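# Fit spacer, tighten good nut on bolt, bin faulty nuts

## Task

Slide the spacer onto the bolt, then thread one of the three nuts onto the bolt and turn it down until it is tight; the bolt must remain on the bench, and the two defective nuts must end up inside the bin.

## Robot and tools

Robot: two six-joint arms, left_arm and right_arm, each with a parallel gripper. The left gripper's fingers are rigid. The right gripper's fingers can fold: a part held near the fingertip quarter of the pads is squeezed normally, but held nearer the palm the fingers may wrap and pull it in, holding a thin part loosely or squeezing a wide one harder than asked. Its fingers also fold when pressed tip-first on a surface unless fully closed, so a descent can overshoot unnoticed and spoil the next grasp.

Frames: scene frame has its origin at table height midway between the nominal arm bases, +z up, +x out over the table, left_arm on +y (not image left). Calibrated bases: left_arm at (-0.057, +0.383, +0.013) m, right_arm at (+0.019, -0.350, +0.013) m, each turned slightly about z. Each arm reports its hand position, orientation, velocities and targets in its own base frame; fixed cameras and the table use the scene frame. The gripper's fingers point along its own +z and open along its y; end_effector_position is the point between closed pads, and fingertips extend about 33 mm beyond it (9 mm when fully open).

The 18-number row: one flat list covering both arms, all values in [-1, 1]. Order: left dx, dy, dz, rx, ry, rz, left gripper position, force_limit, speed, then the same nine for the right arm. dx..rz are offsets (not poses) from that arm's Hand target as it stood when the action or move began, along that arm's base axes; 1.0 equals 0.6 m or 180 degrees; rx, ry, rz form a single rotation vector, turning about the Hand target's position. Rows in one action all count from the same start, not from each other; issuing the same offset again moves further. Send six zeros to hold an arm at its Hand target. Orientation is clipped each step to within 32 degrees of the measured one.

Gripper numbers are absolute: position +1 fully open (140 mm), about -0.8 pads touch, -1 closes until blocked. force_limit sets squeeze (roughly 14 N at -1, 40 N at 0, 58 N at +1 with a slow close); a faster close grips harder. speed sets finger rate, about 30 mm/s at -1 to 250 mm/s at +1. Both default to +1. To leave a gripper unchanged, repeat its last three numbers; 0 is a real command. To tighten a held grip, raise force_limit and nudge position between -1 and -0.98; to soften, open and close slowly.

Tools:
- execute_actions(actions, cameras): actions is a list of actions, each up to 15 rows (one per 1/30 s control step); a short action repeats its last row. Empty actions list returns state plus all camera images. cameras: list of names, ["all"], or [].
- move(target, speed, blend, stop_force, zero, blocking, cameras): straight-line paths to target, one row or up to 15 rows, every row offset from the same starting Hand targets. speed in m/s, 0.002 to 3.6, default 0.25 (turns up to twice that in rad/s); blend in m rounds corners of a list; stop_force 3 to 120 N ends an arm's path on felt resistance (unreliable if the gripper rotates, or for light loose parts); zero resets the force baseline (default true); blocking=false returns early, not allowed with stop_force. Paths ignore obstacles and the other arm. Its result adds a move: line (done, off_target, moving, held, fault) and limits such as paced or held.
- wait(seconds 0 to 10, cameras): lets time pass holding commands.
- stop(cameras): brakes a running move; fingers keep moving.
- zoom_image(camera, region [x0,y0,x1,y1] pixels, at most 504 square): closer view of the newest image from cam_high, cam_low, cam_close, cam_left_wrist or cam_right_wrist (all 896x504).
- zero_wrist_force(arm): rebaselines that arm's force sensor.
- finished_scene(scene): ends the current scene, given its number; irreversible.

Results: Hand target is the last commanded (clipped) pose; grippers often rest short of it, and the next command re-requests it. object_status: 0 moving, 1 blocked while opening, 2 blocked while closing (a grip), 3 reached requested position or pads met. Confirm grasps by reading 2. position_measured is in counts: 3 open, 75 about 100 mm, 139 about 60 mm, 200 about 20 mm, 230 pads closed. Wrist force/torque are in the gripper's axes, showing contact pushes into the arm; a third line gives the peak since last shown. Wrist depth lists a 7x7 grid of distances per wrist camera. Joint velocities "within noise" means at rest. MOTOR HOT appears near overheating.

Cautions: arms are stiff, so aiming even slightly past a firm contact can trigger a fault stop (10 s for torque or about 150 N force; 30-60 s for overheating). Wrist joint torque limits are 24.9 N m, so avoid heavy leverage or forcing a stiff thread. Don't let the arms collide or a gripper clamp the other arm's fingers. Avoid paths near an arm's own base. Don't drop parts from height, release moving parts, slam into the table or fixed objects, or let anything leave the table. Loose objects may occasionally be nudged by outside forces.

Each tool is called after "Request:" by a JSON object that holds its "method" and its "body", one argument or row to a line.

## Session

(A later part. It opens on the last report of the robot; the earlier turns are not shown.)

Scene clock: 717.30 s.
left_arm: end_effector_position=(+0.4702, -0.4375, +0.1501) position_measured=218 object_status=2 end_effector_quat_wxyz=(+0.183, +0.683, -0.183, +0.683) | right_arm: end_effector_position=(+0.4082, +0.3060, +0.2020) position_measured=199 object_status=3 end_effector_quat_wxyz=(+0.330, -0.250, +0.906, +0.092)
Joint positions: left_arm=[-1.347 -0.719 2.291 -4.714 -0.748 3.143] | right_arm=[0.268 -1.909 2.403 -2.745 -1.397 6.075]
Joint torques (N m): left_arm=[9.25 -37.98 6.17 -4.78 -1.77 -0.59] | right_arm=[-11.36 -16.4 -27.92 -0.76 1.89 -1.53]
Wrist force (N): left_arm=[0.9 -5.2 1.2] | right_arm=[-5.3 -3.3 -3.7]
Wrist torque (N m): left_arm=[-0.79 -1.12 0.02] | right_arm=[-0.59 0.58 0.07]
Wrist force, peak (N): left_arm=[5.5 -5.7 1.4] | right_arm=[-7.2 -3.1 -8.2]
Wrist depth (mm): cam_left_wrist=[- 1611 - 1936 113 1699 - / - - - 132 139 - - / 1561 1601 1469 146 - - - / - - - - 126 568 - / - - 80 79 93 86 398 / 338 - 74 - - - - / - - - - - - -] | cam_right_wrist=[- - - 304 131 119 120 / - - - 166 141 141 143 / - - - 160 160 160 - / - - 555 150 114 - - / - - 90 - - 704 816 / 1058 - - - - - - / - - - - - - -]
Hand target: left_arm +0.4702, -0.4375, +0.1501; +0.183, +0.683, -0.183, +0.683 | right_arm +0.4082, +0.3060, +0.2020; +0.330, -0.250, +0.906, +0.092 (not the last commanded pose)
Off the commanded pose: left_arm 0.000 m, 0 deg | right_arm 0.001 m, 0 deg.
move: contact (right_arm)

Request:
{"method": "move", "body": {
  "target": [0,0,0,0,0,0,-1,1,1, 0,0,0.0003,0,0,0,-1,1,1],
  "speed": 0.02
}}

Request:
{"method": "move", "body": {
  "target": [0,0,0,0,0,0,-1,1,1, -0.00119,0.00229,0.0006,0,0,-0.0389,-1,1,1],
  "speed": 0.15,
  "cameras": ["cam_left_wrist"]
}}

Request:
{"method": "zoom_image", "body": {
  "camera": "cam_left_wrist",
  "region": [428, 125, 528, 225]
}}

Scene clock: 718.27 s.
left_arm: end_effector_position=(+0.4702, -0.4375, +0.1501) position_measured=218 object_status=2 end_effector_quat_wxyz=(+0.183, +0.683, -0.183, +0.683) | right_arm: end_effector_position=(+0.4082, +0.3060, +0.2021) position_measured=216 object_status=2 end_effector_quat_wxyz=(+0.330, -0.250, +0.906, +0.092)
Joint positions: left_arm=[-1.347 -0.719 2.291 -4.714 -0.748 3.143] | right_arm=[0.268 -1.909 2.403 -2.744 -1.397 6.075]
Joint torques (N m): left_arm=[10.14 -37.99 3.66 -4.49 -1.69 -0.58] | right_arm=[-4.54 -17.9 -29.3 -0.65 1.65 -1.54]
Wrist force (N): left_arm=[1.9 -7.7 -1.4] | right_arm=[-3.9 -6.8 -3.9]
Wrist torque (N m): left_arm=[-0.89 -1.08 -0.04] | right_arm=[-0.59 0.54 -0.07]
Wrist force, peak (N): left_arm=[-3.2 -10.5 1.2] | right_arm=[-5.1 -5.7 -10.6]
Wrist depth (mm): cam_left_wrist=[- 1622 - 1998 118 - - / - 1688 - 137 140 2099 - / - 1892 1469 146 902 1032 - / - 649 - - - - - / 424 478 80 79 93 83 425 / 362 - 74 - - - - / - - - - - - -] | cam_right_wrist=[- - - - 132 120 120 / - 351 - 165 142 141 144 / 465 - - 161 159 160 - / - - - - 131 - - / - - 84 - - - - / 1087 - - - - - - / - - - - - - -]
Hand target: left_arm +0.4702, -0.4375, +0.1501; +0.183, +0.683, -0.183, +0.683 | right_arm +0.4082, +0.3060, +0.2021; +0.330, -0.250, +0.906, +0.092
Off the commanded pose: left_arm 0.000 m, 0 deg | right_arm 0.000 m, 0 deg.
move: done

Scene clock: 719.40 s.
left_arm: end_effector_position=(+0.4702, -0.4375, +0.1501) position_measured=218 object_status=2 end_effector_quat_wxyz=(+0.183, +0.683, -0.183, +0.683) | right_arm: end_effector_position=(+0.4074, +0.3074, +0.2025) position_measured=216 object_status=2 end_effector_quat_wxyz=(+0.335, -0.194, +0.919, +0.071)
Joint positions: left_arm=[-1.347 -0.719 2.291 -4.714 -0.748 3.143] | right_arm=[0.357 -1.881 2.388 -2.776 -1.531 6.239]
Joint torques (N m): left_arm=[7.89 -31.38 -0.82 0.63 -1.69 -0.53] | right_arm=[17.93 1.4 -30.95 -6.91 -0.55 2.14]
Wrist force (N): left_arm=[9.5 -6.0 -6.8] | right_arm=[-4.8 -9.5 2.1]
Wrist torque (N m): left_arm=[-1.45 -1.02 -0.05] | right_arm=[-0.88 0.48 -0.68]
Wrist force, peak (N): left_arm=[12.1 -6.5 -8.1] | right_arm=[-3.4 -10.6 4.9]
Wrist depth (mm): cam_left_wrist=[- - 1936 - 113 1734 - / - - - 136 135 - - / - - 1487 147 - - - / - 741 - - 108 - - / - - 80 79 93 86 407 / - - 74 - - - - / - - - - - - -] | cam_right_wrist=[- - - - 134 123 120 / - - - - 144 142 140 / - - - 160 163 - - / - - - - 499 - - / - - 84 - - - 797 / 1102 - - - - - - / - - - - - - -]
Hand target: left_arm +0.4702, -0.4375, +0.1501; +0.183, +0.683, -0.183, +0.683 | right_arm +0.4074, +0.3074, +0.2025; +0.335, -0.194, +0.919, +0.071
Off the commanded pose: left_arm 0.000 m, 0 deg | right_arm 0.000 m, 0 deg.
move: done
Images, in order (width x height): cam_left_wrist 896x504.

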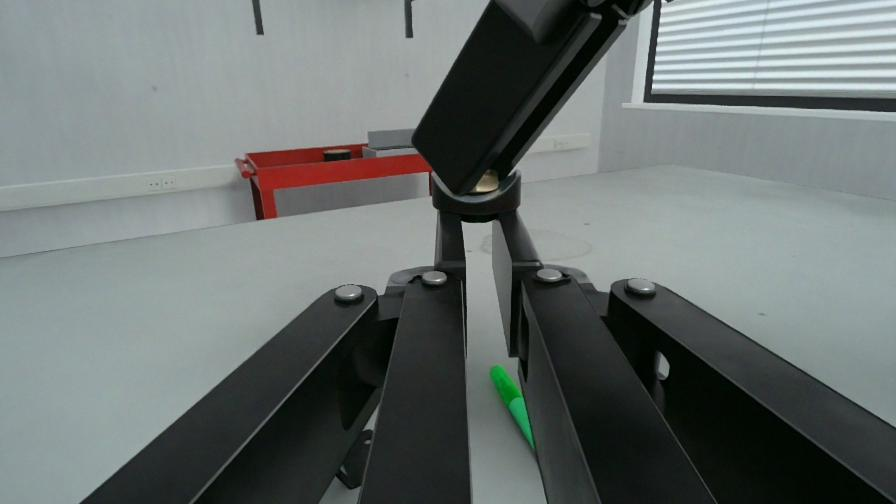

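Scaled by 5.040 from the camera's 896x504 image, which has a finer 1280x720 frame.

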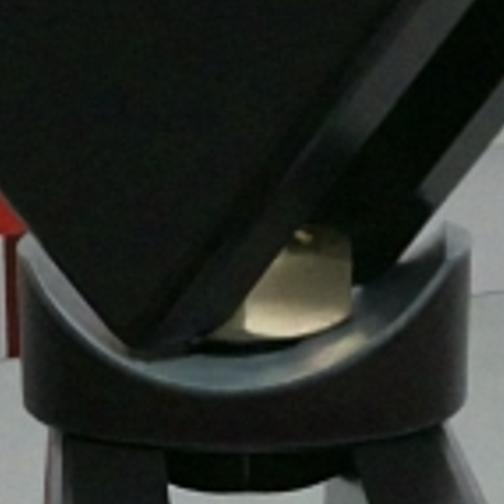

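Request:
{"method": "move", "body": {
  "target": [
    [0,0,0,0,0,0,-1,1,1, 0,0,0,0,0,0,-0.55,0,-0.5],
    [0,0,0,0,0,0,-1,1,1, 0,0,0.0417,0,0,0,-0.55,0,-0.5],
    [0,0,0,0,0,0,-1,1,1, 0.01778,-0.00927,0.0417,0,0,0.3389,-0.55,0,-0.5],
    [0,0,0,0,0,0,-1,1,1, 0.01778,-0.00927,0.0095,0,0,0.3389,-0.55,0,-0.5]
  ],
  "speed": [0.05,0.1,0.45,0.08],
  "cameras": ["cam_left_wrist","cam_right_wrist"]
}}

Request:
{"method": "zoom_image", "body": {
  "camera": "cam_left_wrist",
  "region": [428, 125, 528, 225]
}}

Request:
{"method": "zoom_image", "body": {
  "camera": "cam_right_wrist",
  "region": [400, 140, 540, 280]
}}

Request:
{"method": "move", "body": {
  "target": [0,0,0,0,0,0,-1,1,1, 0,0,-0.0135,0,0,0,-0.55,0,-0.5],
  "speed": 0.006,
  "stop_force": 3
}}

Scene clock: 723.93 s.
left_arm: end_effector_position=(+0.4702, -0.4375, +0.1501) position_measured=218 object_status=2 end_effector_quat_wxyz=(+0.183, +0.683, -0.183, +0.683) | right_arm: end_effector_position=(+0.4181, +0.3017, +0.2083) position_measured=199 object_status=3 end_effector_quat_wxyz=(+0.252, -0.634, +0.694, +0.231)
Joint positions: left_arm=[-1.347 -0.719 2.291 -4.714 -0.748 3.143] | right_arm=[-0.078 -1.752 2.103 -1.93 -0.872 4.728]
Joint torques (N m): left_arm=[3.39 -38.53 -10.53 0.13 -1.57 -0.27] | right_arm=[10.86 -3.58 -12.29 -5.8 1.24 1.77]
Wrist force (N): left_arm=[5.8 -4.6 0.7] | right_arm=[-3.0 -3.5 -2.5]
Wrist torque (N m): left_arm=[-0.59 -1.26 -0.01] | right_arm=[-0.71 0.57 0.06]
Wrist force, peak (N): left_arm=[11.0 -2.1 -9.9] | right_arm=[-6.6 -9.7 8.5]
Wrist depth (mm): cam_left_wrist=[1505 - 1810 154 132 - 1688 / - - 1936 131 136 2081 - / - 1487 1478 151 - 1054 - / - - 675 - 536 600 - / - - 80 79 93 86 420 / 357 - 74 - - - 342 / - - - - - - -] | cam_right_wrist=[- - 299 - - 312 - / - - - 348 - 182 322 / - 464 - 164 179 176 196 / 563 - - 149 210 224 209 / - - 90 - - - 212 / - - - - - - 193 / - - - - - - -]
Hand target: left_arm +0.4702, -0.4375, +0.1501; +0.183, +0.683, -0.183, +0.683 | right_arm +0.4181, +0.3018, +0.2082; +0.252, -0.634, +0.694, +0.231
Off the commanded pose: left_arm 0.000 m, 0 deg | right_arm 0.000 m, 0 deg.
move: done
Images, in order (width x height): cam_left_wrist 896x504, cam_right_wrist 896x504.

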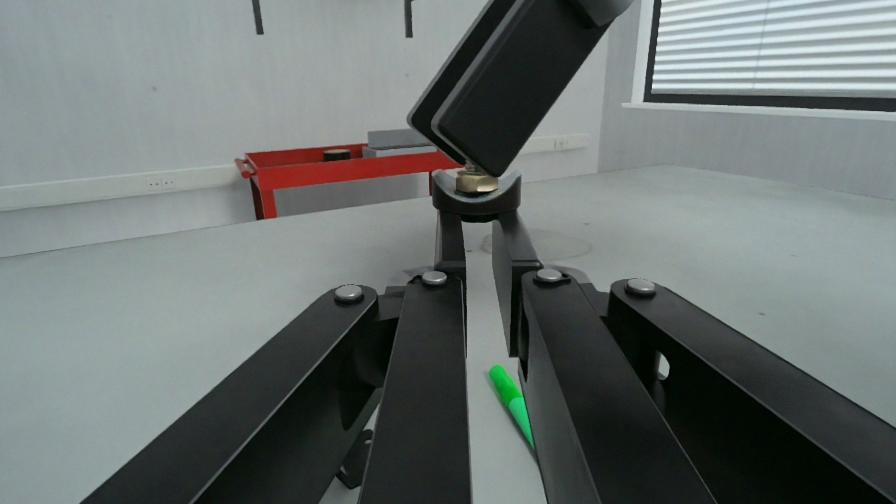

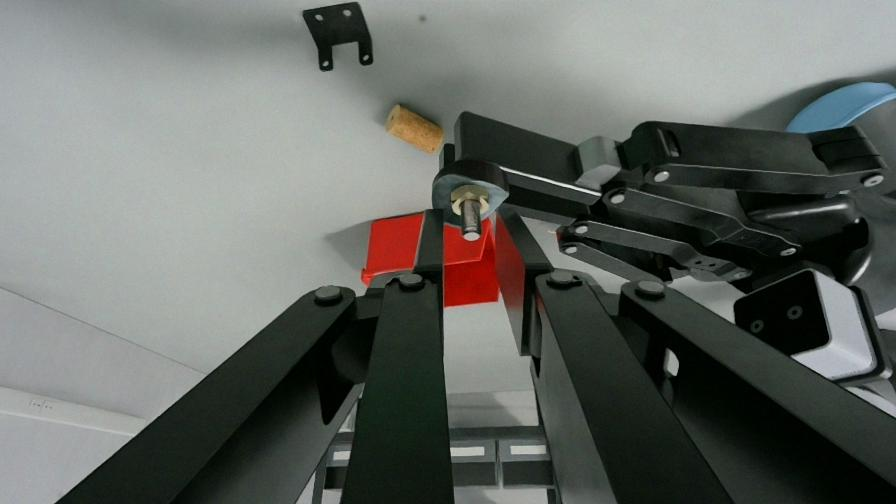

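Scaled by 5.040 from the camera's 896x504 image, which has a finer 1280x720 frame.

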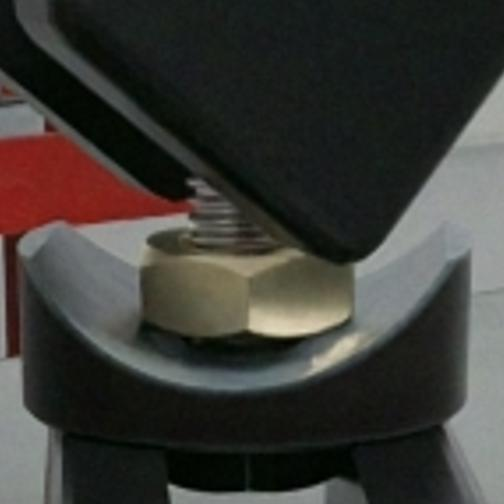

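Scaled by 3.600 from the camera's 896x504 image, which has a finer 1280x720 frame.

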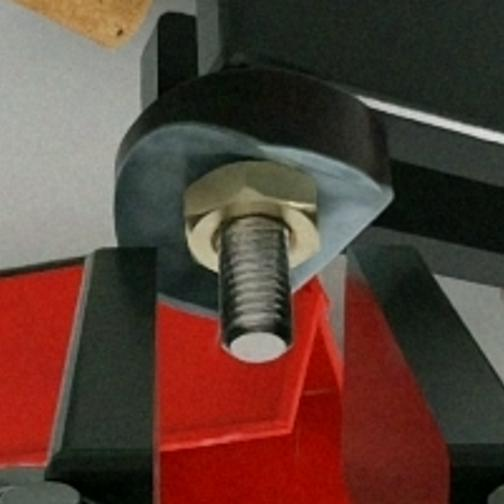

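Scene clock: 726.20 s.
left_arm: end_effector_position=(+0.4702, -0.4375, +0.1501) position_measured=218 object_status=2 end_effector_quat_wxyz=(+0.183, +0.683, -0.183, +0.683) | right_arm: end_effector_position=(+0.4181, +0.3018, +0.2023) position_measured=199 object_status=3 end_effector_quat_wxyz=(+0.252, -0.634, +0.694, +0.231)
Joint positions: left_arm=[-1.347 -0.719 2.291 -4.714 -0.748 3.143] | right_arm=[-0.078 -1.746 2.115 -1.948 -0.872 4.728]
Joint torques (N m): left_arm=[0.57 -38.11 -10.12 -4.45 -1.63 -0.18] | right_arm=[13.24 -25.2 -29.4 -0.35 0.7 1.16]
Wrist force (N): left_arm=[4.2 -4.8 0.8] | right_arm=[-4.6 -3.1 -4.7]
Wrist torque (N m): left_arm=[-0.60 -1.26 -0.04] | right_arm=[-0.68 0.60 0.04]
Wrist force, peak (N): left_arm=[5.9 -5.0 0.8] | right_arm=[-7.1 -2.7 -8.0]
Wrist depth (mm): cam_left_wrist=[1435 - - 154 130 - - / - - 1878 134 139 - - / - - 1452 138 - 957 - / - - - - 618 - 570 / - - 80 79 93 91 425 / 343 - 74 - - - - / - - - - - - -] | cam_right_wrist=[305 - - - - 306 - / - - - - - 330 324 / - - - 162 175 172 175 / - - - 149 200 213 205 / - - 90 - - - 208 / - - - - - - 183 / - - - - - - -]
Hand target: left_arm +0.4702, -0.4375, +0.1501; +0.183, +0.683, -0.183, +0.683 | right_arm +0.4181, +0.3018, +0.2023; +0.252, -0.634, +0.694, +0.231 (not the last commanded pose)
Off the commanded pose: left_arm 0.000 m, 0 deg | right_arm 0.002 m, 0 deg.
move: contact (right_arm)

Request:
{"method": "move", "body": {
  "target": [0,0,0,0,0,0,-1,1,1, 0,0,0.0003,0,0,0,-1,1,1],
  "speed": 0.02
}}

Request:
{"method": "move", "body": {
  "target": [0,0,0,0,0,0,-1,1,1, -0.00306,0.00054,0,0,0,-0.0556,-1,1,1],
  "speed": 0.15
}}

Request:
{"method": "move", "body": {
  "target": [0,0,0,0,0,0,-1,1,1, -0.00292,0.00106,0,0,0,-0.0556,-1,1,1],
  "speed": 0.15,
  "cameras": ["cam_left_wrist"]
}}

Request:
{"method": "zoom_image", "body": {
  "camera": "cam_left_wrist",
  "region": [428, 125, 528, 225]
}}

Scene clock: 727.30 s.
left_arm: end_effector_position=(+0.4702, -0.4375, +0.1501) position_measured=218 object_status=2 end_effector_quat_wxyz=(+0.183, +0.683, -0.183, +0.683) | right_arm: end_effector_position=(+0.4181, +0.3018, +0.2025) position_measured=216 object_status=2 end_effector_quat_wxyz=(+0.252, -0.634, +0.694, +0.231)
Joint positions: left_arm=[-1.347 -0.719 2.291 -4.714 -0.748 3.143] | right_arm=[-0.078 -1.747 2.115 -1.948 -0.872 4.728]
Joint torques (N m): left_arm=[-0.19 -38.77 -9.39 -4.87 -1.61 -0.24] | right_arm=[8.89 -24.82 -30.05 -0.9 -0.87 1.29]
Wrist force (N): left_arm=[1.7 -7.9 2.5] | right_arm=[-3.0 -1.0 -6.1]
Wrist torque (N m): left_arm=[-0.72 -1.20 -0.08] | right_arm=[-0.90 0.64 -0.04]
Wrist force, peak (N): left_arm=[-3.5 -9.7 3.3] | right_arm=[-5.9 -0.6 -11.5]
Wrist depth (mm): cam_left_wrist=[- - - 150 135 - - / - - - 137 142 - - / 1561 1771 1699 145 - - - / 639 - 629 - 555 - - / - - 80 79 93 86 - / 345 - 74 - - - - / - - - - - - -] | cam_right_wrist=[295 - 305 - - 306 - / - - - - 356 - 328 / - - - 162 174 173 176 / - - 499 - 205 214 205 / - - 84 - - - 208 / - - - - - - 186 / - - - - - - -]
Hand target: left_arm +0.4702, -0.4375, +0.1501; +0.183, +0.683, -0.183, +0.683 | right_arm +0.4181, +0.3018, +0.2025; +0.252, -0.634, +0.694, +0.231
Off the commanded pose: left_arm 0.000 m, 0 deg | right_arm 0.000 m, 0 deg.
move: done

Scene clock: 728.63 s.
left_arm: end_effector_position=(+0.4702, -0.4375, +0.1501) position_measured=218 object_status=2 end_effector_quat_wxyz=(+0.183, +0.683, -0.183, +0.683) | right_arm: end_effector_position=(+0.4163, +0.3021, +0.2025) position_measured=216 object_status=2 end_effector_quat_wxyz=(+0.271, -0.571, +0.746, +0.209)
Joint positions: left_arm=[-1.347 -0.719 2.291 -4.714 -0.748 3.143] | right_arm=[-0.068 -1.82 2.211 -2.123 -0.888 4.967]
Joint torques (N m): left_arm=[-1.33 -35.96 -8 -2.35 -1.66 -0.13] | right_arm=[11.7 -22.2 -12.79 -6.89 -0.39 2]
Wrist force (N): left_arm=[3.0 -9.2 2.9] | right_arm=[-1.8 0.0 -8.5]
Wrist torque (N m): left_arm=[-1.04 -1.24 -0.10] | right_arm=[-1.20 0.58 -0.44]
Wrist force, peak (N): left_arm=[3.0 -9.2 2.9] | right_arm=[-1.8 0.0 -8.5]
Wrist depth (mm): cam_left_wrist=[- 1622 - 147 133 - - / - - - 137 139 - - / 1723 - 1542 143 - - 1523 / 661 - 681 - - - - / - - 80 79 - 86 420 / 346 - 74 - - - 340 / - - - - - - -] | cam_right_wrist=[298 296 - - - - - / 345 344 - - - 159 157 / - - 423 162 171 174 178 / - - 522 - 188 204 198 / - - 84 - - - 194 / 1396 - - - - - 189 / - - - - - - -]
Hand target: left_arm +0.4702, -0.4375, +0.1501; +0.183, +0.683, -0.183, +0.683 | right_arm +0.4163, +0.3021, +0.2025; +0.271, -0.571, +0.746, +0.209
Off the commanded pose: left_arm 0.000 m, 0 deg | right_arm 0.000 m, 0 deg.
move: done

Scene clock: 729.97 s.
left_arm: end_effector_position=(+0.4702, -0.4375, +0.1501) position_measured=218 object_status=2 end_effector_quat_wxyz=(+0.183, +0.683, -0.183, +0.683) | right_arm: end_effector_position=(+0.4145, +0.3028, +0.2025) position_measured=216 object_status=2 end_effector_quat_wxyz=(+0.289, -0.504, +0.793, +0.184)
Joint positions: left_arm=[-1.347 -0.719 2.291 -4.714 -0.748 3.143] | right_arm=[-0.036 -1.878 2.292 -2.302 -0.937 5.221]
Joint torques (N m): left_arm=[-2.43 -33.59 -6.84 -0.16 -1.69 -0.14] | right_arm=[11.05 -19.6 -12 -6.77 -1.28 2.16]
Wrist force (N): left_arm=[2.8 -8.0 3.2] | right_arm=[-1.6 -0.9 -7.1]
Wrist torque (N m): left_arm=[-1.05 -1.19 -0.08] | right_arm=[-1.19 0.59 -0.47]
Wrist force, peak (N): left_arm=[7.9 -7.1 -2.2] | right_arm=[-2.1 0.1 -8.3]
Wrist depth (mm): cam_left_wrist=[- 1611 - 2014 129 - - / 1561 - - 137 135 - - / - 1601 1388 143 - - 1688 / - - 688 - 124 608 565 / - - 80 79 92 86 441 / - - 74 - - - - / - - - - - - -] | cam_right_wrist=[- - - - - - 143 / 355 - - - 161 146 140 / - - - 161 165 167 160 / - - - - 116 211 182 / - - 84 - - - 179 / 1412 - - - - - - / - - - - - - -]
Hand target: left_arm +0.4702, -0.4375, +0.1501; +0.183, +0.683, -0.183, +0.683 | right_arm +0.4145, +0.3028, +0.2025; +0.289, -0.503, +0.793, +0.184
Off the commanded pose: left_arm 0.000 m, 0 deg | right_arm 0.000 m, 0 deg.
move: done
Images, in order (width x height): cam_left_wrist 896x504.

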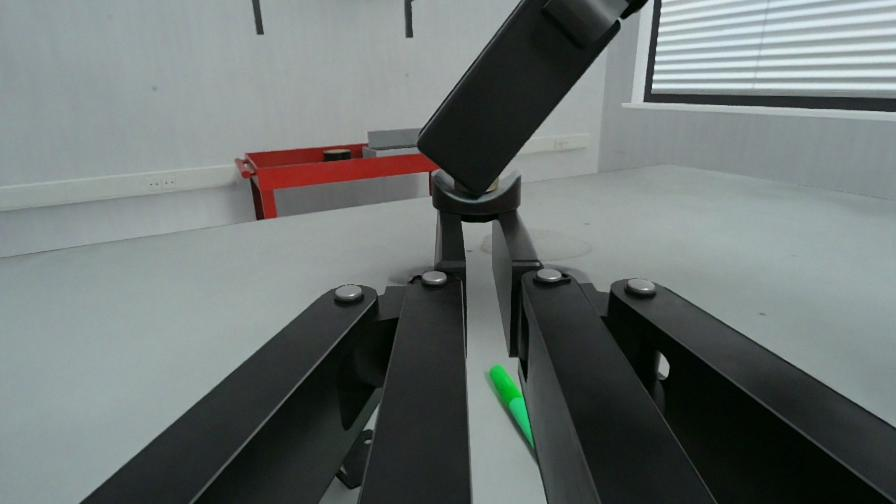

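Scaled by 5.040 from the camera's 896x504 image, which has a finer 1280x720 frame.

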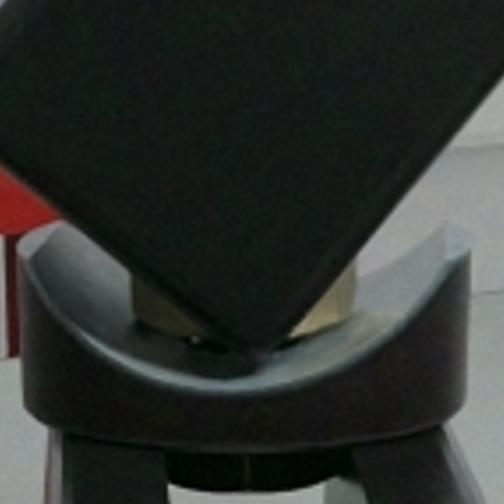

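Request:
{"method": "move", "body": {
  "target": [0,0,0,0,0,0,-1,1,1, -0.00269,0.00155,0,0,0,-0.0556,-1,1,1],
  "speed": 0.15
}}

Request:
{"method": "move", "body": {
  "target": [0,0,0,0,0,0,-1,1,1, -0.00238,0.002,0,0,0,-0.0556,-1,1,1],
  "speed": 0.15
}}

Request:
{"method": "move", "body": {
  "target": [0,0,0,0,0,0,-1,1,1, -0.002,0.00238,0,0,0,-0.0556,-1,1,1],
  "speed": 0.15,
  "cameras": ["cam_left_wrist"]
}}

Request:
{"method": "zoom_image", "body": {
  "camera": "cam_left_wrist",
  "region": [428, 125, 528, 225]
}}

Scene clock: 731.67 s.
left_arm: end_effector_position=(+0.4702, -0.4375, +0.1501) position_measured=218 object_status=2 end_effector_quat_wxyz=(+0.183, +0.683, -0.183, +0.683) | right_arm: end_effector_position=(+0.4129, +0.3037, +0.2025) position_measured=216 object_status=2 end_effector_quat_wxyz=(+0.303, -0.432, +0.834, +0.158)
Joint positions: left_arm=[-1.347 -0.719 2.291 -4.714 -0.748 3.143] | right_arm=[0.022 -1.915 2.353 -2.47 -1.026 5.48]
Joint torques (N m): left_arm=[-4.38 -31.27 -6.25 0.51 -1.57 0.06] | right_arm=[12.98 -17.01 -11.32 -6.4 -1.35 1.68]
Wrist force (N): left_arm=[3.9 -5.4 1.3] | right_arm=[-2.9 -3.1 -5.2]
Wrist torque (N m): left_arm=[-0.87 -1.20 -0.05] | right_arm=[-0.98 0.56 -0.37]
Wrist force, peak (N): left_arm=[9.0 -6.6 -2.1] | right_arm=[-2.3 -0.8 -7.6]
Wrist depth (mm): cam_left_wrist=[1523 - - - 126 - - / - - - 137 2498 - - / 1478 1878 1496 143 950 - 1611 / 1611 - - - - - - / - 479 80 79 93 86 391 / - - 74 - - - 339 / - - - - - - -] | cam_right_wrist=[287 - 284 - - 136 126 / - 356 - 321 153 141 143 / - 423 - 160 171 170 163 / - - - - - 554 554 / 1261 - 84 - - - 771 / 1296 - - - - - 1465 / - - - - - - -]
Hand target: left_arm +0.4702, -0.4375, +0.1501; +0.183, +0.683, -0.183, +0.683 | right_arm +0.4129, +0.3037, +0.2025; +0.304, -0.432, +0.834, +0.158
Off the commanded pose: left_arm 0.000 m, 0 deg | right_arm 0.000 m, 0 deg.
move: done

Scene clock: 733.00 s.
left_arm: end_effector_position=(+0.4702, -0.4375, +0.1501) position_measured=218 object_status=2 end_effector_quat_wxyz=(+0.183, +0.683, -0.183, +0.683) | right_arm: end_effector_position=(+0.4115, +0.3049, +0.2025) position_measured=216 object_status=2 end_effector_quat_wxyz=(+0.316, -0.358, +0.869, +0.131)
Joint positions: left_arm=[-1.347 -0.719 2.291 -4.714 -0.748 3.143] | right_arm=[0.109 -1.928 2.389 -2.612 -1.157 5.735]
Joint torques (N m): left_arm=[-5.5 -28.46 -3.94 0.45 -1.56 0.02] | right_arm=[12.57 5.38 -10.14 -6.69 -1.2 1.8]
Wrist force (N): left_arm=[3.4 -7.9 0.8] | right_arm=[-2.5 -4.2 -7.3]
Wrist torque (N m): left_arm=[-0.71 -1.23 -0.10] | right_arm=[-0.76 0.65 -0.28]
Wrist force, peak (N): left_arm=[9.1 -6.8 -3.0] | right_arm=[-2.5 -4.2 -7.3]
Wrist depth (mm): cam_left_wrist=[- - - 129 122 - - / - - - 137 132 - - / - - 1419 146 - - - / 1452 - 686 - - - 634 / 418 - 80 79 92 83 421 / - - 74 - - - - / - - - - - - -] | cam_right_wrist=[- 314 - 295 - 123 128 / - 335 355 314 152 141 138 / - 440 - 160 164 170 171 / - - - - - - - / - - 84 - - - - / 1179 - - - - - - / - - - - - - -]
Hand target: left_arm +0.4702, -0.4375, +0.1501; +0.183, +0.683, -0.183, +0.683 | right_arm +0.4115, +0.3049, +0.2025; +0.316, -0.358, +0.869, +0.131
Off the commanded pose: left_arm 0.000 m, 0 deg | right_arm 0.000 m, 0 deg.
move: done

Scene clock: 734.33 s.
left_arm: end_effector_position=(+0.4702, -0.4375, +0.1501) position_measured=218 object_status=2 end_effector_quat_wxyz=(+0.183, +0.683, -0.183, +0.683) | right_arm: end_effector_position=(+0.4103, +0.3063, +0.2025) position_measured=216 object_status=2 end_effector_quat_wxyz=(+0.326, -0.281, +0.897, +0.103) end_effector_velocity=(+0.000, -0.001, +0.000) end_effector_angular_velocity=(-0.002, -0.001, -0.003)
Joint positions: left_arm=[-1.347 -0.719 2.291 -4.714 -0.748 3.143] | right_arm=[0.22 -1.915 2.401 -2.717 -1.324 5.981]
Joint velocities: left_arm=[within noise] | right_arm=[0.002 0.001 -0.001 -0.001 -0.005 0.003]
Joint torques (N m): left_arm=[-7.17 -29.58 -3.06 0.36 -1.6 0.1] | right_arm=[13.87 5.94 -27.41 -5.43 -0.56 2.01]
Wrist force (N): left_arm=[-0.2 -7.8 -1.3] | right_arm=[-4.6 -7.1 -7.1]
Wrist torque (N m): left_arm=[-0.56 -1.19 -0.10] | right_arm=[-0.61 0.61 -0.23]
Wrist force, peak (N): left_arm=[9.2 -7.6 -4.8] | right_arm=[-6.4 -8.0 -6.2]
Wrist depth (mm): cam_left_wrist=[1427 - - 127 120 - - / 1435 1571 - 137 141 - - / 1523 1907 1784 147 - - - / - - 626 - 569 - - / 448 473 80 79 92 86 376 / 360 - 74 - - - 339 / - - - - - - -] | cam_right_wrist=[- - 284 302 129 120 118 / - 359 - 172 144 142 134 / 457 405 - 161 167 159 - / 508 - - - 486 - - / 1483 - 84 - - - - / 1072 - - - - - - / - - - - - - -]
Hand target: left_arm +0.4702, -0.4375, +0.1501; +0.183, +0.683, -0.183, +0.683 | right_arm +0.4103, +0.3063, +0.2025; +0.326, -0.281, +0.897, +0.103
Off the commanded pose: left_arm 0.000 m, 0 deg | right_arm 0.000 m, 0 deg.
move: done
Images, in order (width x height): cam_left_wrist 896x504.

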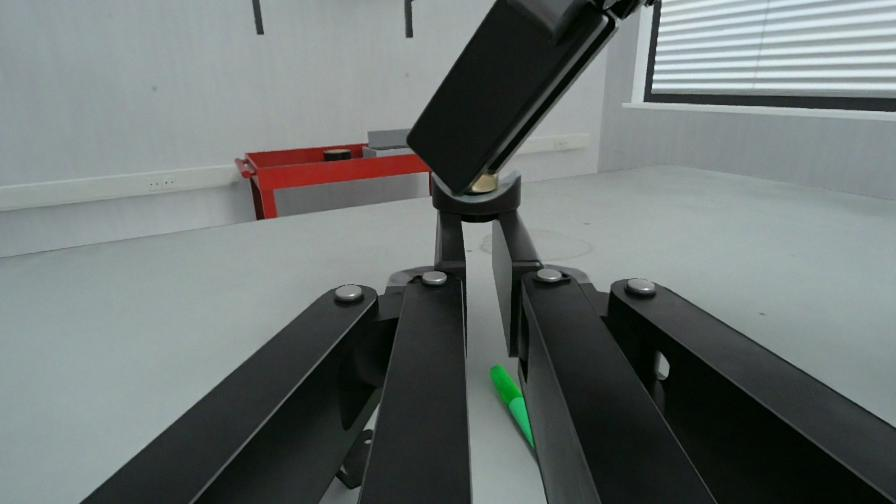

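Scaled by 5.040 from the camera's 896x504 image, which has a finer 1280x720 frame.

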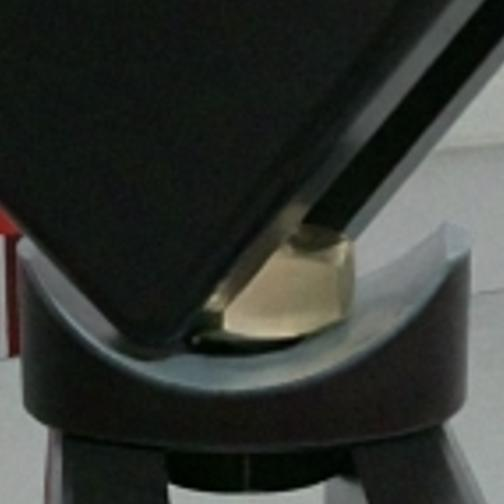

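Request:
{"method": "move", "body": {
  "target": [
    [0,0,0,0,0,0,-1,1,1, 0,0,0,0,0,0,-0.55,0,-0.5],
    [0,0,0,0,0,0,-1,1,1, 0,0,0.0417,0,0,0,-0.55,0,-0.5]
  ],
  "speed": [0.05,0.1],
  "cameras": ["cam_left_wrist","cam_right_wrist"]
}}

Request:
{"method": "zoom_image", "body": {
  "camera": "cam_left_wrist",
  "region": [428, 125, 528, 225]
}}

Request:
{"method": "zoom_image", "body": {
  "camera": "cam_right_wrist",
  "region": [400, 140, 540, 280]
}}

Scene clock: 736.83 s.
left_arm: end_effector_position=(+0.4702, -0.4375, +0.1501) position_measured=218 object_status=2 end_effector_quat_wxyz=(+0.183, +0.683, -0.183, +0.683) | right_arm: end_effector_position=(+0.4102, +0.3064, +0.2274) position_measured=199 object_status=3 end_effector_quat_wxyz=(+0.326, -0.281, +0.897, +0.103)
Joint positions: left_arm=[-1.347 -0.719 2.291 -4.714 -0.748 3.143] | right_arm=[0.221 -1.951 2.351 -2.631 -1.325 5.982]
Joint torques (N m): left_arm=[-10.4 -37.57 -0.43 -0.15 -1.5 0.23] | right_arm=[-13.51 -15.81 -29.58 -1.27 2.11 -1.59]
Wrist force (N): left_arm=[5.9 -4.4 1.0] | right_arm=[-3.0 -2.7 -2.6]
Wrist torque (N m): left_arm=[-0.56 -1.27 -0.02] | right_arm=[-0.56 0.57 -0.01]
Wrist force, peak (N): left_arm=[-0.5 -8.2 -1.3] | right_arm=[-4.8 -6.8 -8.3]
Wrist depth (mm): cam_left_wrist=[- - - 129 141 - - / 1601 - - 154 - - - / 1551 - 1622 166 - - 861 / 598 - - - 574 - - / - 455 80 79 93 83 - / 342 - 74 - - - - / - - - - - - -] | cam_right_wrist=[- - - - 150 146 146 / - 392 - 173 166 169 168 / - - - - - - - / - 627 - - 111 637 - / - - 90 - - - - / 1173 - - - - - 1465 / - - - - - - -]
Hand target: left_arm +0.4702, -0.4375, +0.1501; +0.183, +0.683, -0.183, +0.683 | right_arm +0.4103, +0.3063, +0.2275; +0.326, -0.281, +0.897, +0.103
Off the commanded pose: left_arm 0.000 m, 0 deg | right_arm 0.000 m, 0 deg.
move: done
Images, in order (width x height): cam_left_wrist 896x504, cam_right_wrist 896x504.

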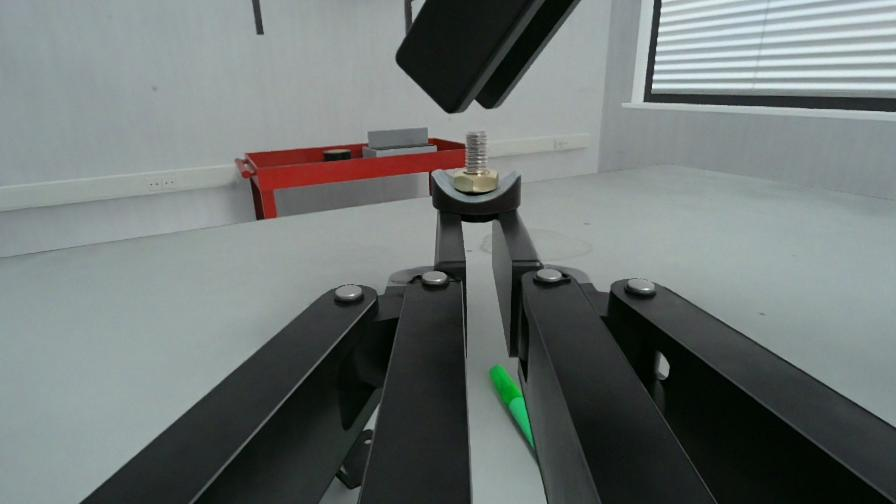

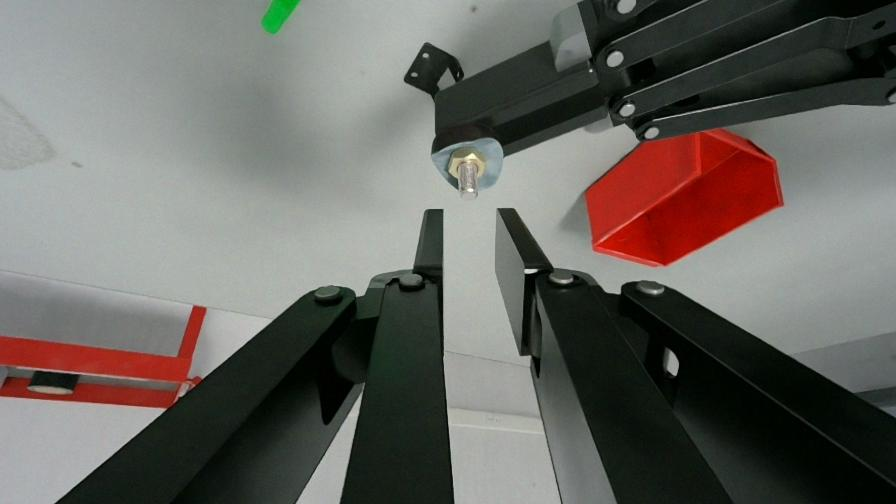

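Scaled by 5.040 from the camera's 896x504 image, which has a finer 1280x720 frame.

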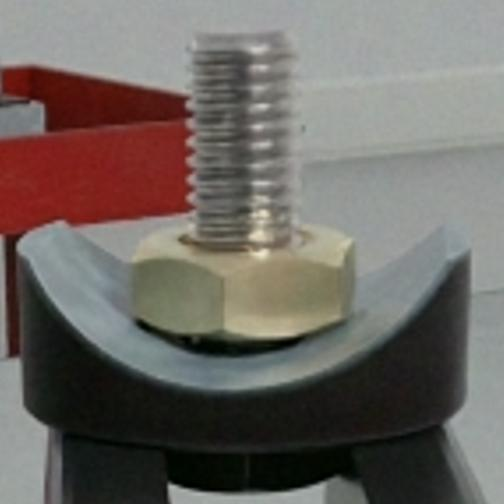

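Scaled by 3.600 from the camera's 896x504 image, which has a finer 1280x720 frame.

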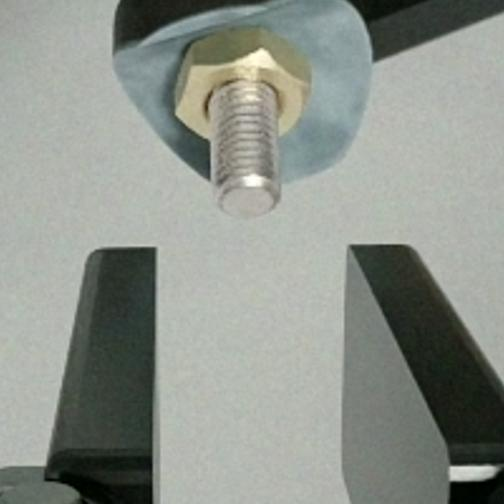

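Request:
{"method": "move", "body": {
  "target": [
    [0,0,0,0,0,0,-1,1,1, 0.00988,-0.00688,0,0,0,0.2222,-0.55,0,-0.5],
    [0,0,0,0,0,0,-1,1,1, 0.00988,-0.00688,-0.0333,0,0,0.2222,-0.55,0,-0.5]
  ],
  "speed": [0.45,0.08],
  "cameras": ["cam_left_wrist","cam_right_wrist"]
}}

Request:
{"method": "zoom_image", "body": {
  "camera": "cam_right_wrist",
  "region": [400, 140, 540, 280]
}}

Request:
{"method": "move", "body": {
  "target": [0,0,0,0,0,0,-1,1,1, 0,0,-0.0117,0,0,0,-0.55,0,-0.5],
  "speed": 0.006,
  "stop_force": 3
}}

Scene clock: 739.97 s.
left_arm: end_effector_position=(+0.4702, -0.4375, +0.1501) position_measured=218 object_status=2 end_effector_quat_wxyz=(+0.183, +0.683, -0.183, +0.683) | right_arm: end_effector_position=(+0.4162, +0.3021, +0.2077) position_measured=199 object_status=3 end_effector_quat_wxyz=(+0.271, -0.570, +0.747, +0.208)
Joint positions: left_arm=[-1.347 -0.719 2.291 -4.714 -0.748 3.143] | right_arm=[-0.068 -1.826 2.202 -2.109 -0.888 4.968]
Joint torques (N m): left_arm=[-12.32 -38.31 2.18 -1.14 -1.64 0.24] | right_arm=[12.51 -1.73 -11.94 -6.2 3.88 1.9]
Wrist force (N): left_arm=[5.9 -4.3 1.0] | right_arm=[-2.7 -3.4 -2.5]
Wrist torque (N m): left_arm=[-0.54 -1.28 -0.02] | right_arm=[-0.68 0.50 0.02]
Wrist force, peak (N): left_arm=[6.0 -4.3 1.0] | right_arm=[-3.2 -3.3 -3.3]
Wrist depth (mm): cam_left_wrist=[- - 1864 1907 130 - 1591 / - - - 132 134 - - / 1643 - 1469 146 - - - / 618 592 - - - - - / 485 478 80 79 92 87 - / 360 - 74 - - - - / - - - - - - -] | cam_right_wrist=[- - - - 304 - - / - - - - 174 163 157 / - - - 164 172 178 180 / 559 - - 149 130 227 199 / - - 89 151 - - 195 / - - - - - - - / - - - - - - -]
Hand target: left_arm +0.4702, -0.4375, +0.1501; +0.183, +0.683, -0.183, +0.683 | right_arm +0.4162, +0.3022, +0.2075; +0.271, -0.570, +0.747, +0.208
Off the commanded pose: left_arm 0.000 m, 0 deg | right_arm 0.000 m, 0 deg.
move: done
Images, in order (width x height): cam_left_wrist 896x504, cam_right_wrist 896x504.

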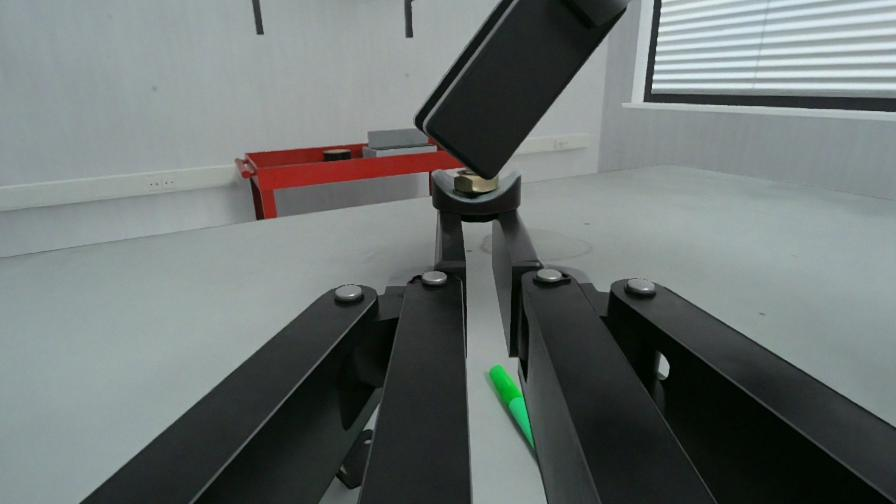

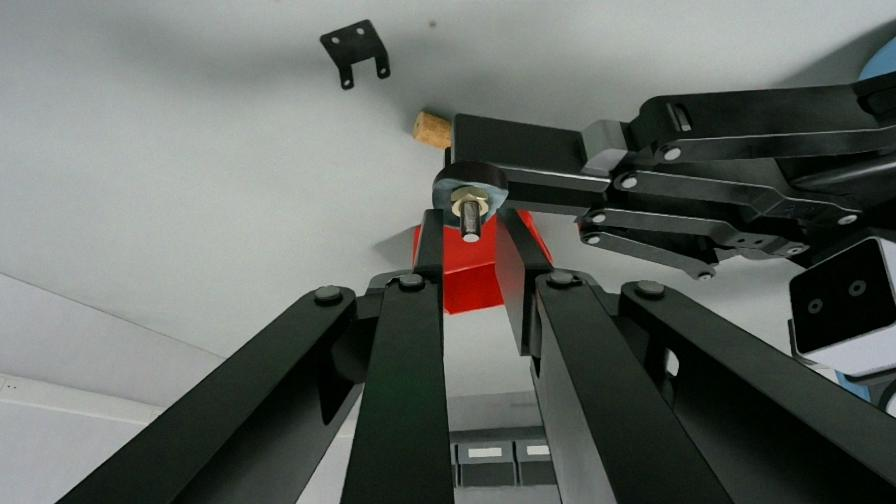

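Scaled by 3.600 from the camera's 896x504 image, which has a finer 1280x720 frame.

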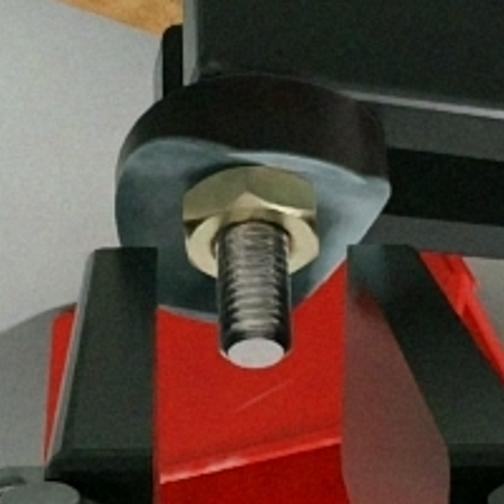

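Scene clock: 741.77 s.
left_arm: end_effector_position=(+0.4702, -0.4375, +0.1501) position_measured=218 object_status=2 end_effector_quat_wxyz=(+0.183, +0.683, -0.183, +0.683) | right_arm: end_effector_position=(+0.4162, +0.3022, +0.2010) position_measured=199 object_status=3 end_effector_quat_wxyz=(+0.271, -0.570, +0.747, +0.208)
Joint positions: left_arm=[-1.347 -0.719 2.291 -4.714 -0.748 3.143] | right_arm=[-0.068 -1.819 2.215 -2.129 -0.888 4.968]
Joint torques (N m): left_arm=[-12.63 -37.98 3.47 -1.63 -1.54 0.37] | right_arm=[13.15 -18.5 -28.98 -0.11 2.48 1.42]
Wrist force (N): left_arm=[0.7 -5.8 0.6] | right_arm=[-5.7 -2.9 -8.2]
Wrist torque (N m): left_arm=[-0.47 -1.28 -0.07] | right_arm=[-0.63 0.61 0.01]
Wrist force, peak (N): left_arm=[6.0 -4.4 0.9] | right_arm=[-6.0 -3.0 -9.1]
Wrist depth (mm): cam_left_wrist=[- - - - 128 - - / 1551 1571 - 133 134 - - / - - 1514 139 - - - / - - 652 - 534 624 600 / 437 - 80 79 92 83 420 / 359 - 74 - - - 339 / - - - - - - -] | cam_right_wrist=[- - 304 - - - - / - - 336 - - 157 158 / - - - 160 169 172 176 / - - 548 149 185 201 195 / - - 90 - - - 192 / - - - - - - 183 / - - - - - - -]
Hand target: left_arm +0.4702, -0.4375, +0.1501; +0.183, +0.683, -0.183, +0.683 | right_arm +0.4162, +0.3022, +0.2011; +0.271, -0.570, +0.747, +0.208 (not the last commanded pose)
Off the commanded pose: left_arm 0.000 m, 0 deg | right_arm 0.001 m, 0 deg.
move: contact (right_arm)

Request:
{"method": "move", "body": {
  "target": [0,0,0,0,0,0,-1,1,1, 0,0,0.0004,0,0,0,-1,1,1],
  "speed": 0.02
}}

Request:
{"method": "move", "body": {
  "target": [0,0,0,0,0,0,-1,1,1, -0.00292,0.00106,0,0,0,-0.0556,-1,1,1],
  "speed": 0.15
}}

Request:
{"method": "move", "body": {
  "target": [0,0,0,0,0,0,-1,1,1, -0.00269,0.00155,0,0,0,-0.0556,-1,1,1],
  "speed": 0.15,
  "cameras": ["cam_left_wrist"]
}}

Request:
{"method": "zoom_image", "body": {
  "camera": "cam_left_wrist",
  "region": [428, 125, 528, 225]
}}

Scene clock: 742.67 s.
left_arm: end_effector_position=(+0.4702, -0.4375, +0.1501) position_measured=218 object_status=2 end_effector_quat_wxyz=(+0.183, +0.683, -0.183, +0.683) | right_arm: end_effector_position=(+0.4162, +0.3022, +0.2013) position_measured=216 object_status=2 end_effector_quat_wxyz=(+0.271, -0.570, +0.747, +0.208)
Joint positions: left_arm=[-1.347 -0.719 2.291 -4.714 -0.748 3.143] | right_arm=[-0.068 -1.819 2.214 -2.128 -0.888 4.968]
Joint torques (N m): left_arm=[-12.32 -37.97 4.12 -1.93 -1.48 0.35] | right_arm=[12.16 -21.75 -27.75 -0.13 1.39 1.55]
Wrist force (N): left_arm=[3.7 -6.9 -3.1] | right_arm=[-0.7 -7.0 -5.9]
Wrist torque (N m): left_arm=[-0.63 -1.14 -0.08] | right_arm=[-0.70 0.54 -0.17]
Wrist force, peak (N): left_arm=[-5.2 -10.8 -2.1] | right_arm=[-3.6 -4.7 -14.1]
Wrist depth (mm): cam_left_wrist=[- 1496 - - 131 - - / - - - 137 139 - - / - 1591 1411 143 - 861 - / - - - - - 688 652 / 452 437 80 79 93 86 426 / 365 - 74 - - - - / - - - - - - -] | cam_right_wrist=[- - - - - - - / - - - - - 158 157 / - - - 161 169 172 176 / - - - 145 186 202 195 / - - 84 - - - 194 / - - - - - - 187 / - - - - - - -]
Hand target: left_arm +0.4702, -0.4375, +0.1501; +0.183, +0.683, -0.183, +0.683 | right_arm +0.4162, +0.3022, +0.2014; +0.271, -0.570, +0.747, +0.208
Off the commanded pose: left_arm 0.000 m, 0 deg | right_arm 0.000 m, 0 deg.
move: done

Scene clock: 744.00 s.
left_arm: end_effector_position=(+0.4702, -0.4375, +0.1501) position_measured=218 object_status=2 end_effector_quat_wxyz=(+0.183, +0.683, -0.183, +0.683) | right_arm: end_effector_position=(+0.4145, +0.3028, +0.2014) position_measured=216 object_status=2 end_effector_quat_wxyz=(+0.289, -0.503, +0.793, +0.184)
Joint positions: left_arm=[-1.347 -0.719 2.291 -4.714 -0.748 3.143] | right_arm=[-0.036 -1.877 2.295 -2.307 -0.937 5.222]
Joint torques (N m): left_arm=[-12.81 -33.51 3.2 -2.32 -1.43 0.4] | right_arm=[13.52 -20.21 -12.09 -6.19 -0.76 2.17]
Wrist force (N): left_arm=[4.4 -7.6 0.0] | right_arm=[-1.8 -3.7 -7.5]
Wrist torque (N m): left_arm=[-1.07 -1.20 -0.10] | right_arm=[-1.19 0.63 -0.57]
Wrist force, peak (N): left_arm=[8.9 -5.8 -5.6] | right_arm=[-0.5 -9.8 -3.1]
Wrist depth (mm): cam_left_wrist=[- 1982 2153 - 129 - - / - 1632 - 137 135 - - / 1611 1734 1461 142 - - - / 629 - - - - - 559 / 452 452 80 79 93 84 428 / 384 - 74 - - - - / - - - - - - -] | cam_right_wrist=[- - - - - - 290 / - - - - 161 146 140 / 450 433 - 160 166 166 160 / - - - - 111 210 204 / - - 84 - - - - / 1303 - - - - - - / - - - - - - -]
Hand target: left_arm +0.4702, -0.4375, +0.1501; +0.183, +0.683, -0.183, +0.683 | right_arm +0.4145, +0.3028, +0.2014; +0.289, -0.503, +0.794, +0.184
Off the commanded pose: left_arm 0.000 m, 0 deg | right_arm 0.000 m, 0 deg.
move: done

Scene clock: 745.33 s.
left_arm: end_effector_position=(+0.4702, -0.4375, +0.1501) position_measured=218 object_status=2 end_effector_quat_wxyz=(+0.183, +0.683, -0.183, +0.683) | right_arm: end_effector_position=(+0.4129, +0.3037, +0.2014) position_measured=216 object_status=2 end_effector_quat_wxyz=(+0.304, -0.432, +0.834, +0.158)
Joint positions: left_arm=[-1.347 -0.719 2.291 -4.714 -0.748 3.143] | right_arm=[0.022 -1.914 2.355 -2.475 -1.026 5.481]
Joint torques (N m): left_arm=[-11.9 -29.28 2.24 -2.66 -1.56 0.45] | right_arm=[13.3 -17.53 -10.61 -6.28 -0.62 2.04]
Wrist force (N): left_arm=[3.6 -6.5 -1.4] | right_arm=[-2.8 -5.6 -5.4]
Wrist torque (N m): left_arm=[-0.97 -1.18 -0.07] | right_arm=[-0.93 0.66 -0.50]
Wrist force, peak (N): left_arm=[8.6 -6.9 -5.1] | right_arm=[0.6 -9.2 -2.3]
Wrist depth (mm): cam_left_wrist=[- 1532 - - 126 - - / - 1611 1982 137 132 - - / - 1665 1759 142 - - - / - - - - - - 549 / - - 80 79 93 84 441 / - - 74 - - - - / - - - - - - -] | cam_right_wrist=[- - - - - 134 125 / - - - 335 161 140 142 / - - 416 158 170 169 163 / - - - - - 519 - / - - 84 - - - - / 1310 - - - - - - / - - - - - - -]
Hand target: left_arm +0.4702, -0.4375, +0.1501; +0.183, +0.683, -0.183, +0.683 | right_arm +0.4128, +0.3038, +0.2014; +0.304, -0.432, +0.834, +0.158
Off the commanded pose: left_arm 0.000 m, 0 deg | right_arm 0.000 m, 0 deg.
move: done
Images, in order (width x height): cam_left_wrist 896x504.

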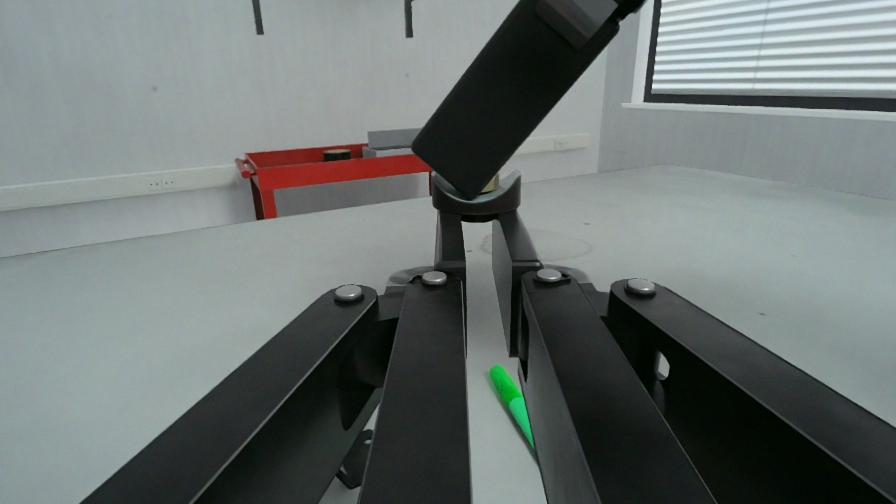

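Scaled by 5.040 from the camera's 896x504 image, which has a finer 1280x720 frame.

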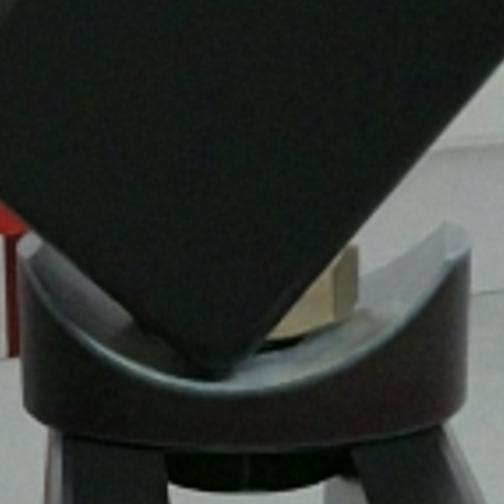

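Request:
{"method": "move", "body": {
  "target": [
    [0,0,0,0,0,0,-1,1,1, 0,0,0,0,0,0,-0.55,0,-0.5],
    [0,0,0,0,0,0,-1,1,1, 0,0,0.04,0,0,0,-0.55,0,-0.5],
    [0,0,0,0,0,0,-1,1,1, 0.0102,0.0146,0.07,-0.182,0.1275,0,-0.55,0,-0.5]
  ],
  "speed": [0.05,0.1,0.4],
  "cameras": ["cam_left_wrist","cam_right_wrist"]
}}

Request:
{"method": "zoom_image", "body": {
  "camera": "cam_left_wrist",
  "region": [428, 125, 528, 225]
}}

Request:
{"method": "zoom_image", "body": {
  "camera": "cam_right_wrist",
  "region": [400, 140, 540, 280]
}}

Scene clock: 749.53 s.
left_arm: end_effector_position=(+0.4702, -0.4375, +0.1501) position_measured=218 object_status=2 end_effector_quat_wxyz=(+0.183, +0.683, -0.183, +0.683) | right_arm: end_effector_position=(+0.4190, +0.3125, +0.2434) position_measured=199 object_status=3 end_effector_quat_wxyz=(+0.001, -0.460, +0.888, +0.000)
Joint positions: left_arm=[-1.347 -0.719 2.291 -4.714 -0.748 3.143] | right_arm=[0.383 -1.537 1.621 -1.656 -1.571 5.71]
Joint torques (N m): left_arm=[-10.04 -26.12 -0.22 -3.12 -1.51 0.6] | right_arm=[13.08 -15.26 -32.18 -0.75 -2.36 1.67]
Wrist force (N): left_arm=[5.9 -3.9 0.6] | right_arm=[-2.5 -2.6 -3.1]
Wrist torque (N m): left_arm=[-0.45 -1.26 -0.02] | right_arm=[-0.56 0.51 -0.08]
Wrist force, peak (N): left_arm=[8.1 -3.9 -2.1] | right_arm=[-3.3 -5.3 -6.4]
Wrist depth (mm): cam_left_wrist=[- - - 125 - - - / - - - - - - - / 1581 1982 1395 165 - - - / - 694 - - 569 - - / - 478 80 79 93 86 395 / 355 - 74 - - - 339 / - - - - - - -] | cam_right_wrist=[- - - - 356 207 198 / 365 - - 362 218 204 200 / - - - - 217 212 209 / 397 - - 149 130 225 - / - - 89 422 - - - / - - - - - - - / - - - - - - -]
Hand target: left_arm +0.4702, -0.4375, +0.1501; +0.183, +0.683, -0.183, +0.683 | right_arm +0.4190, +0.3125, +0.2434; +0.001, -0.460, +0.888, +0.000
Off the commanded pose: left_arm 0.000 m, 0 deg | right_arm 0.000 m, 0 deg.
move: done
Images, in order (width x height): cam_left_wrist 896x504, cam_right_wrist 896x504.

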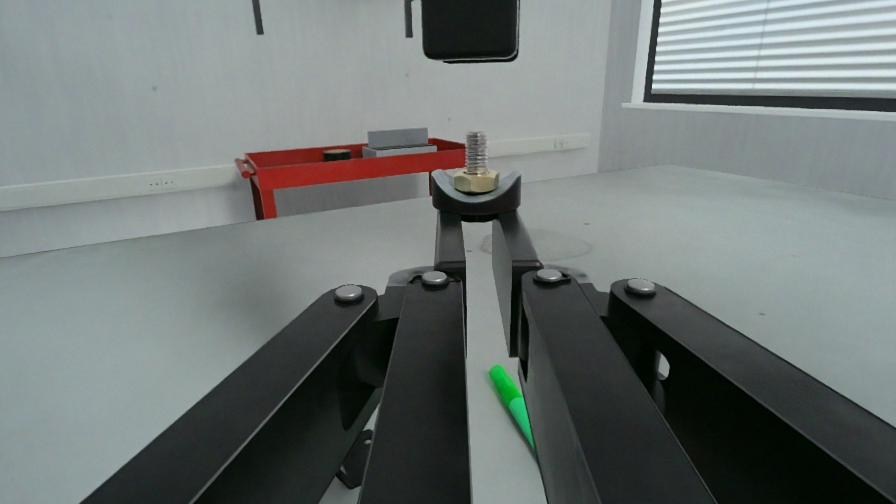

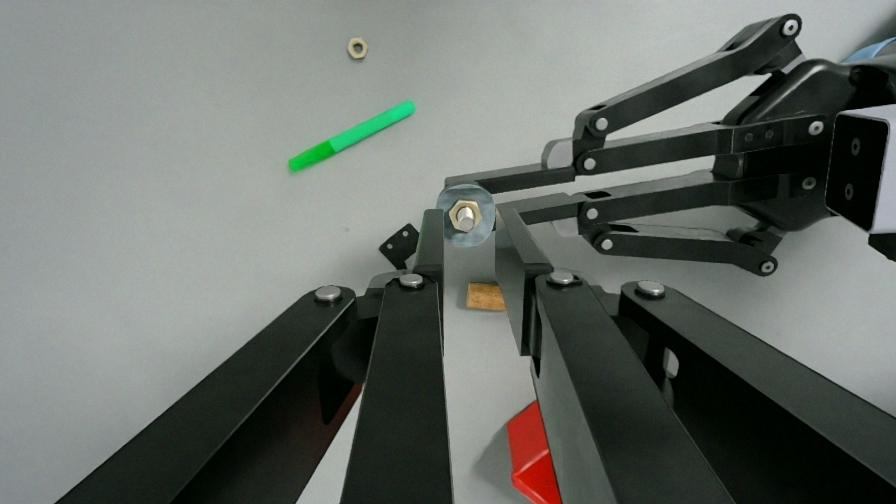

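Scaled by 5.040 from the camera's 896x504 image, which has a finer 1280x720 frame.

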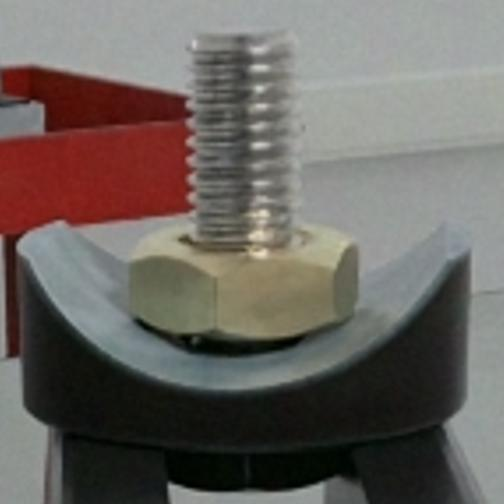

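Scaled by 3.600 from the camera's 896x504 image, which has a finer 1280x720 frame.

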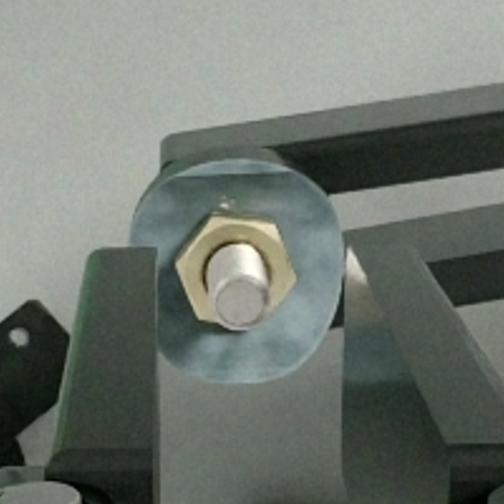

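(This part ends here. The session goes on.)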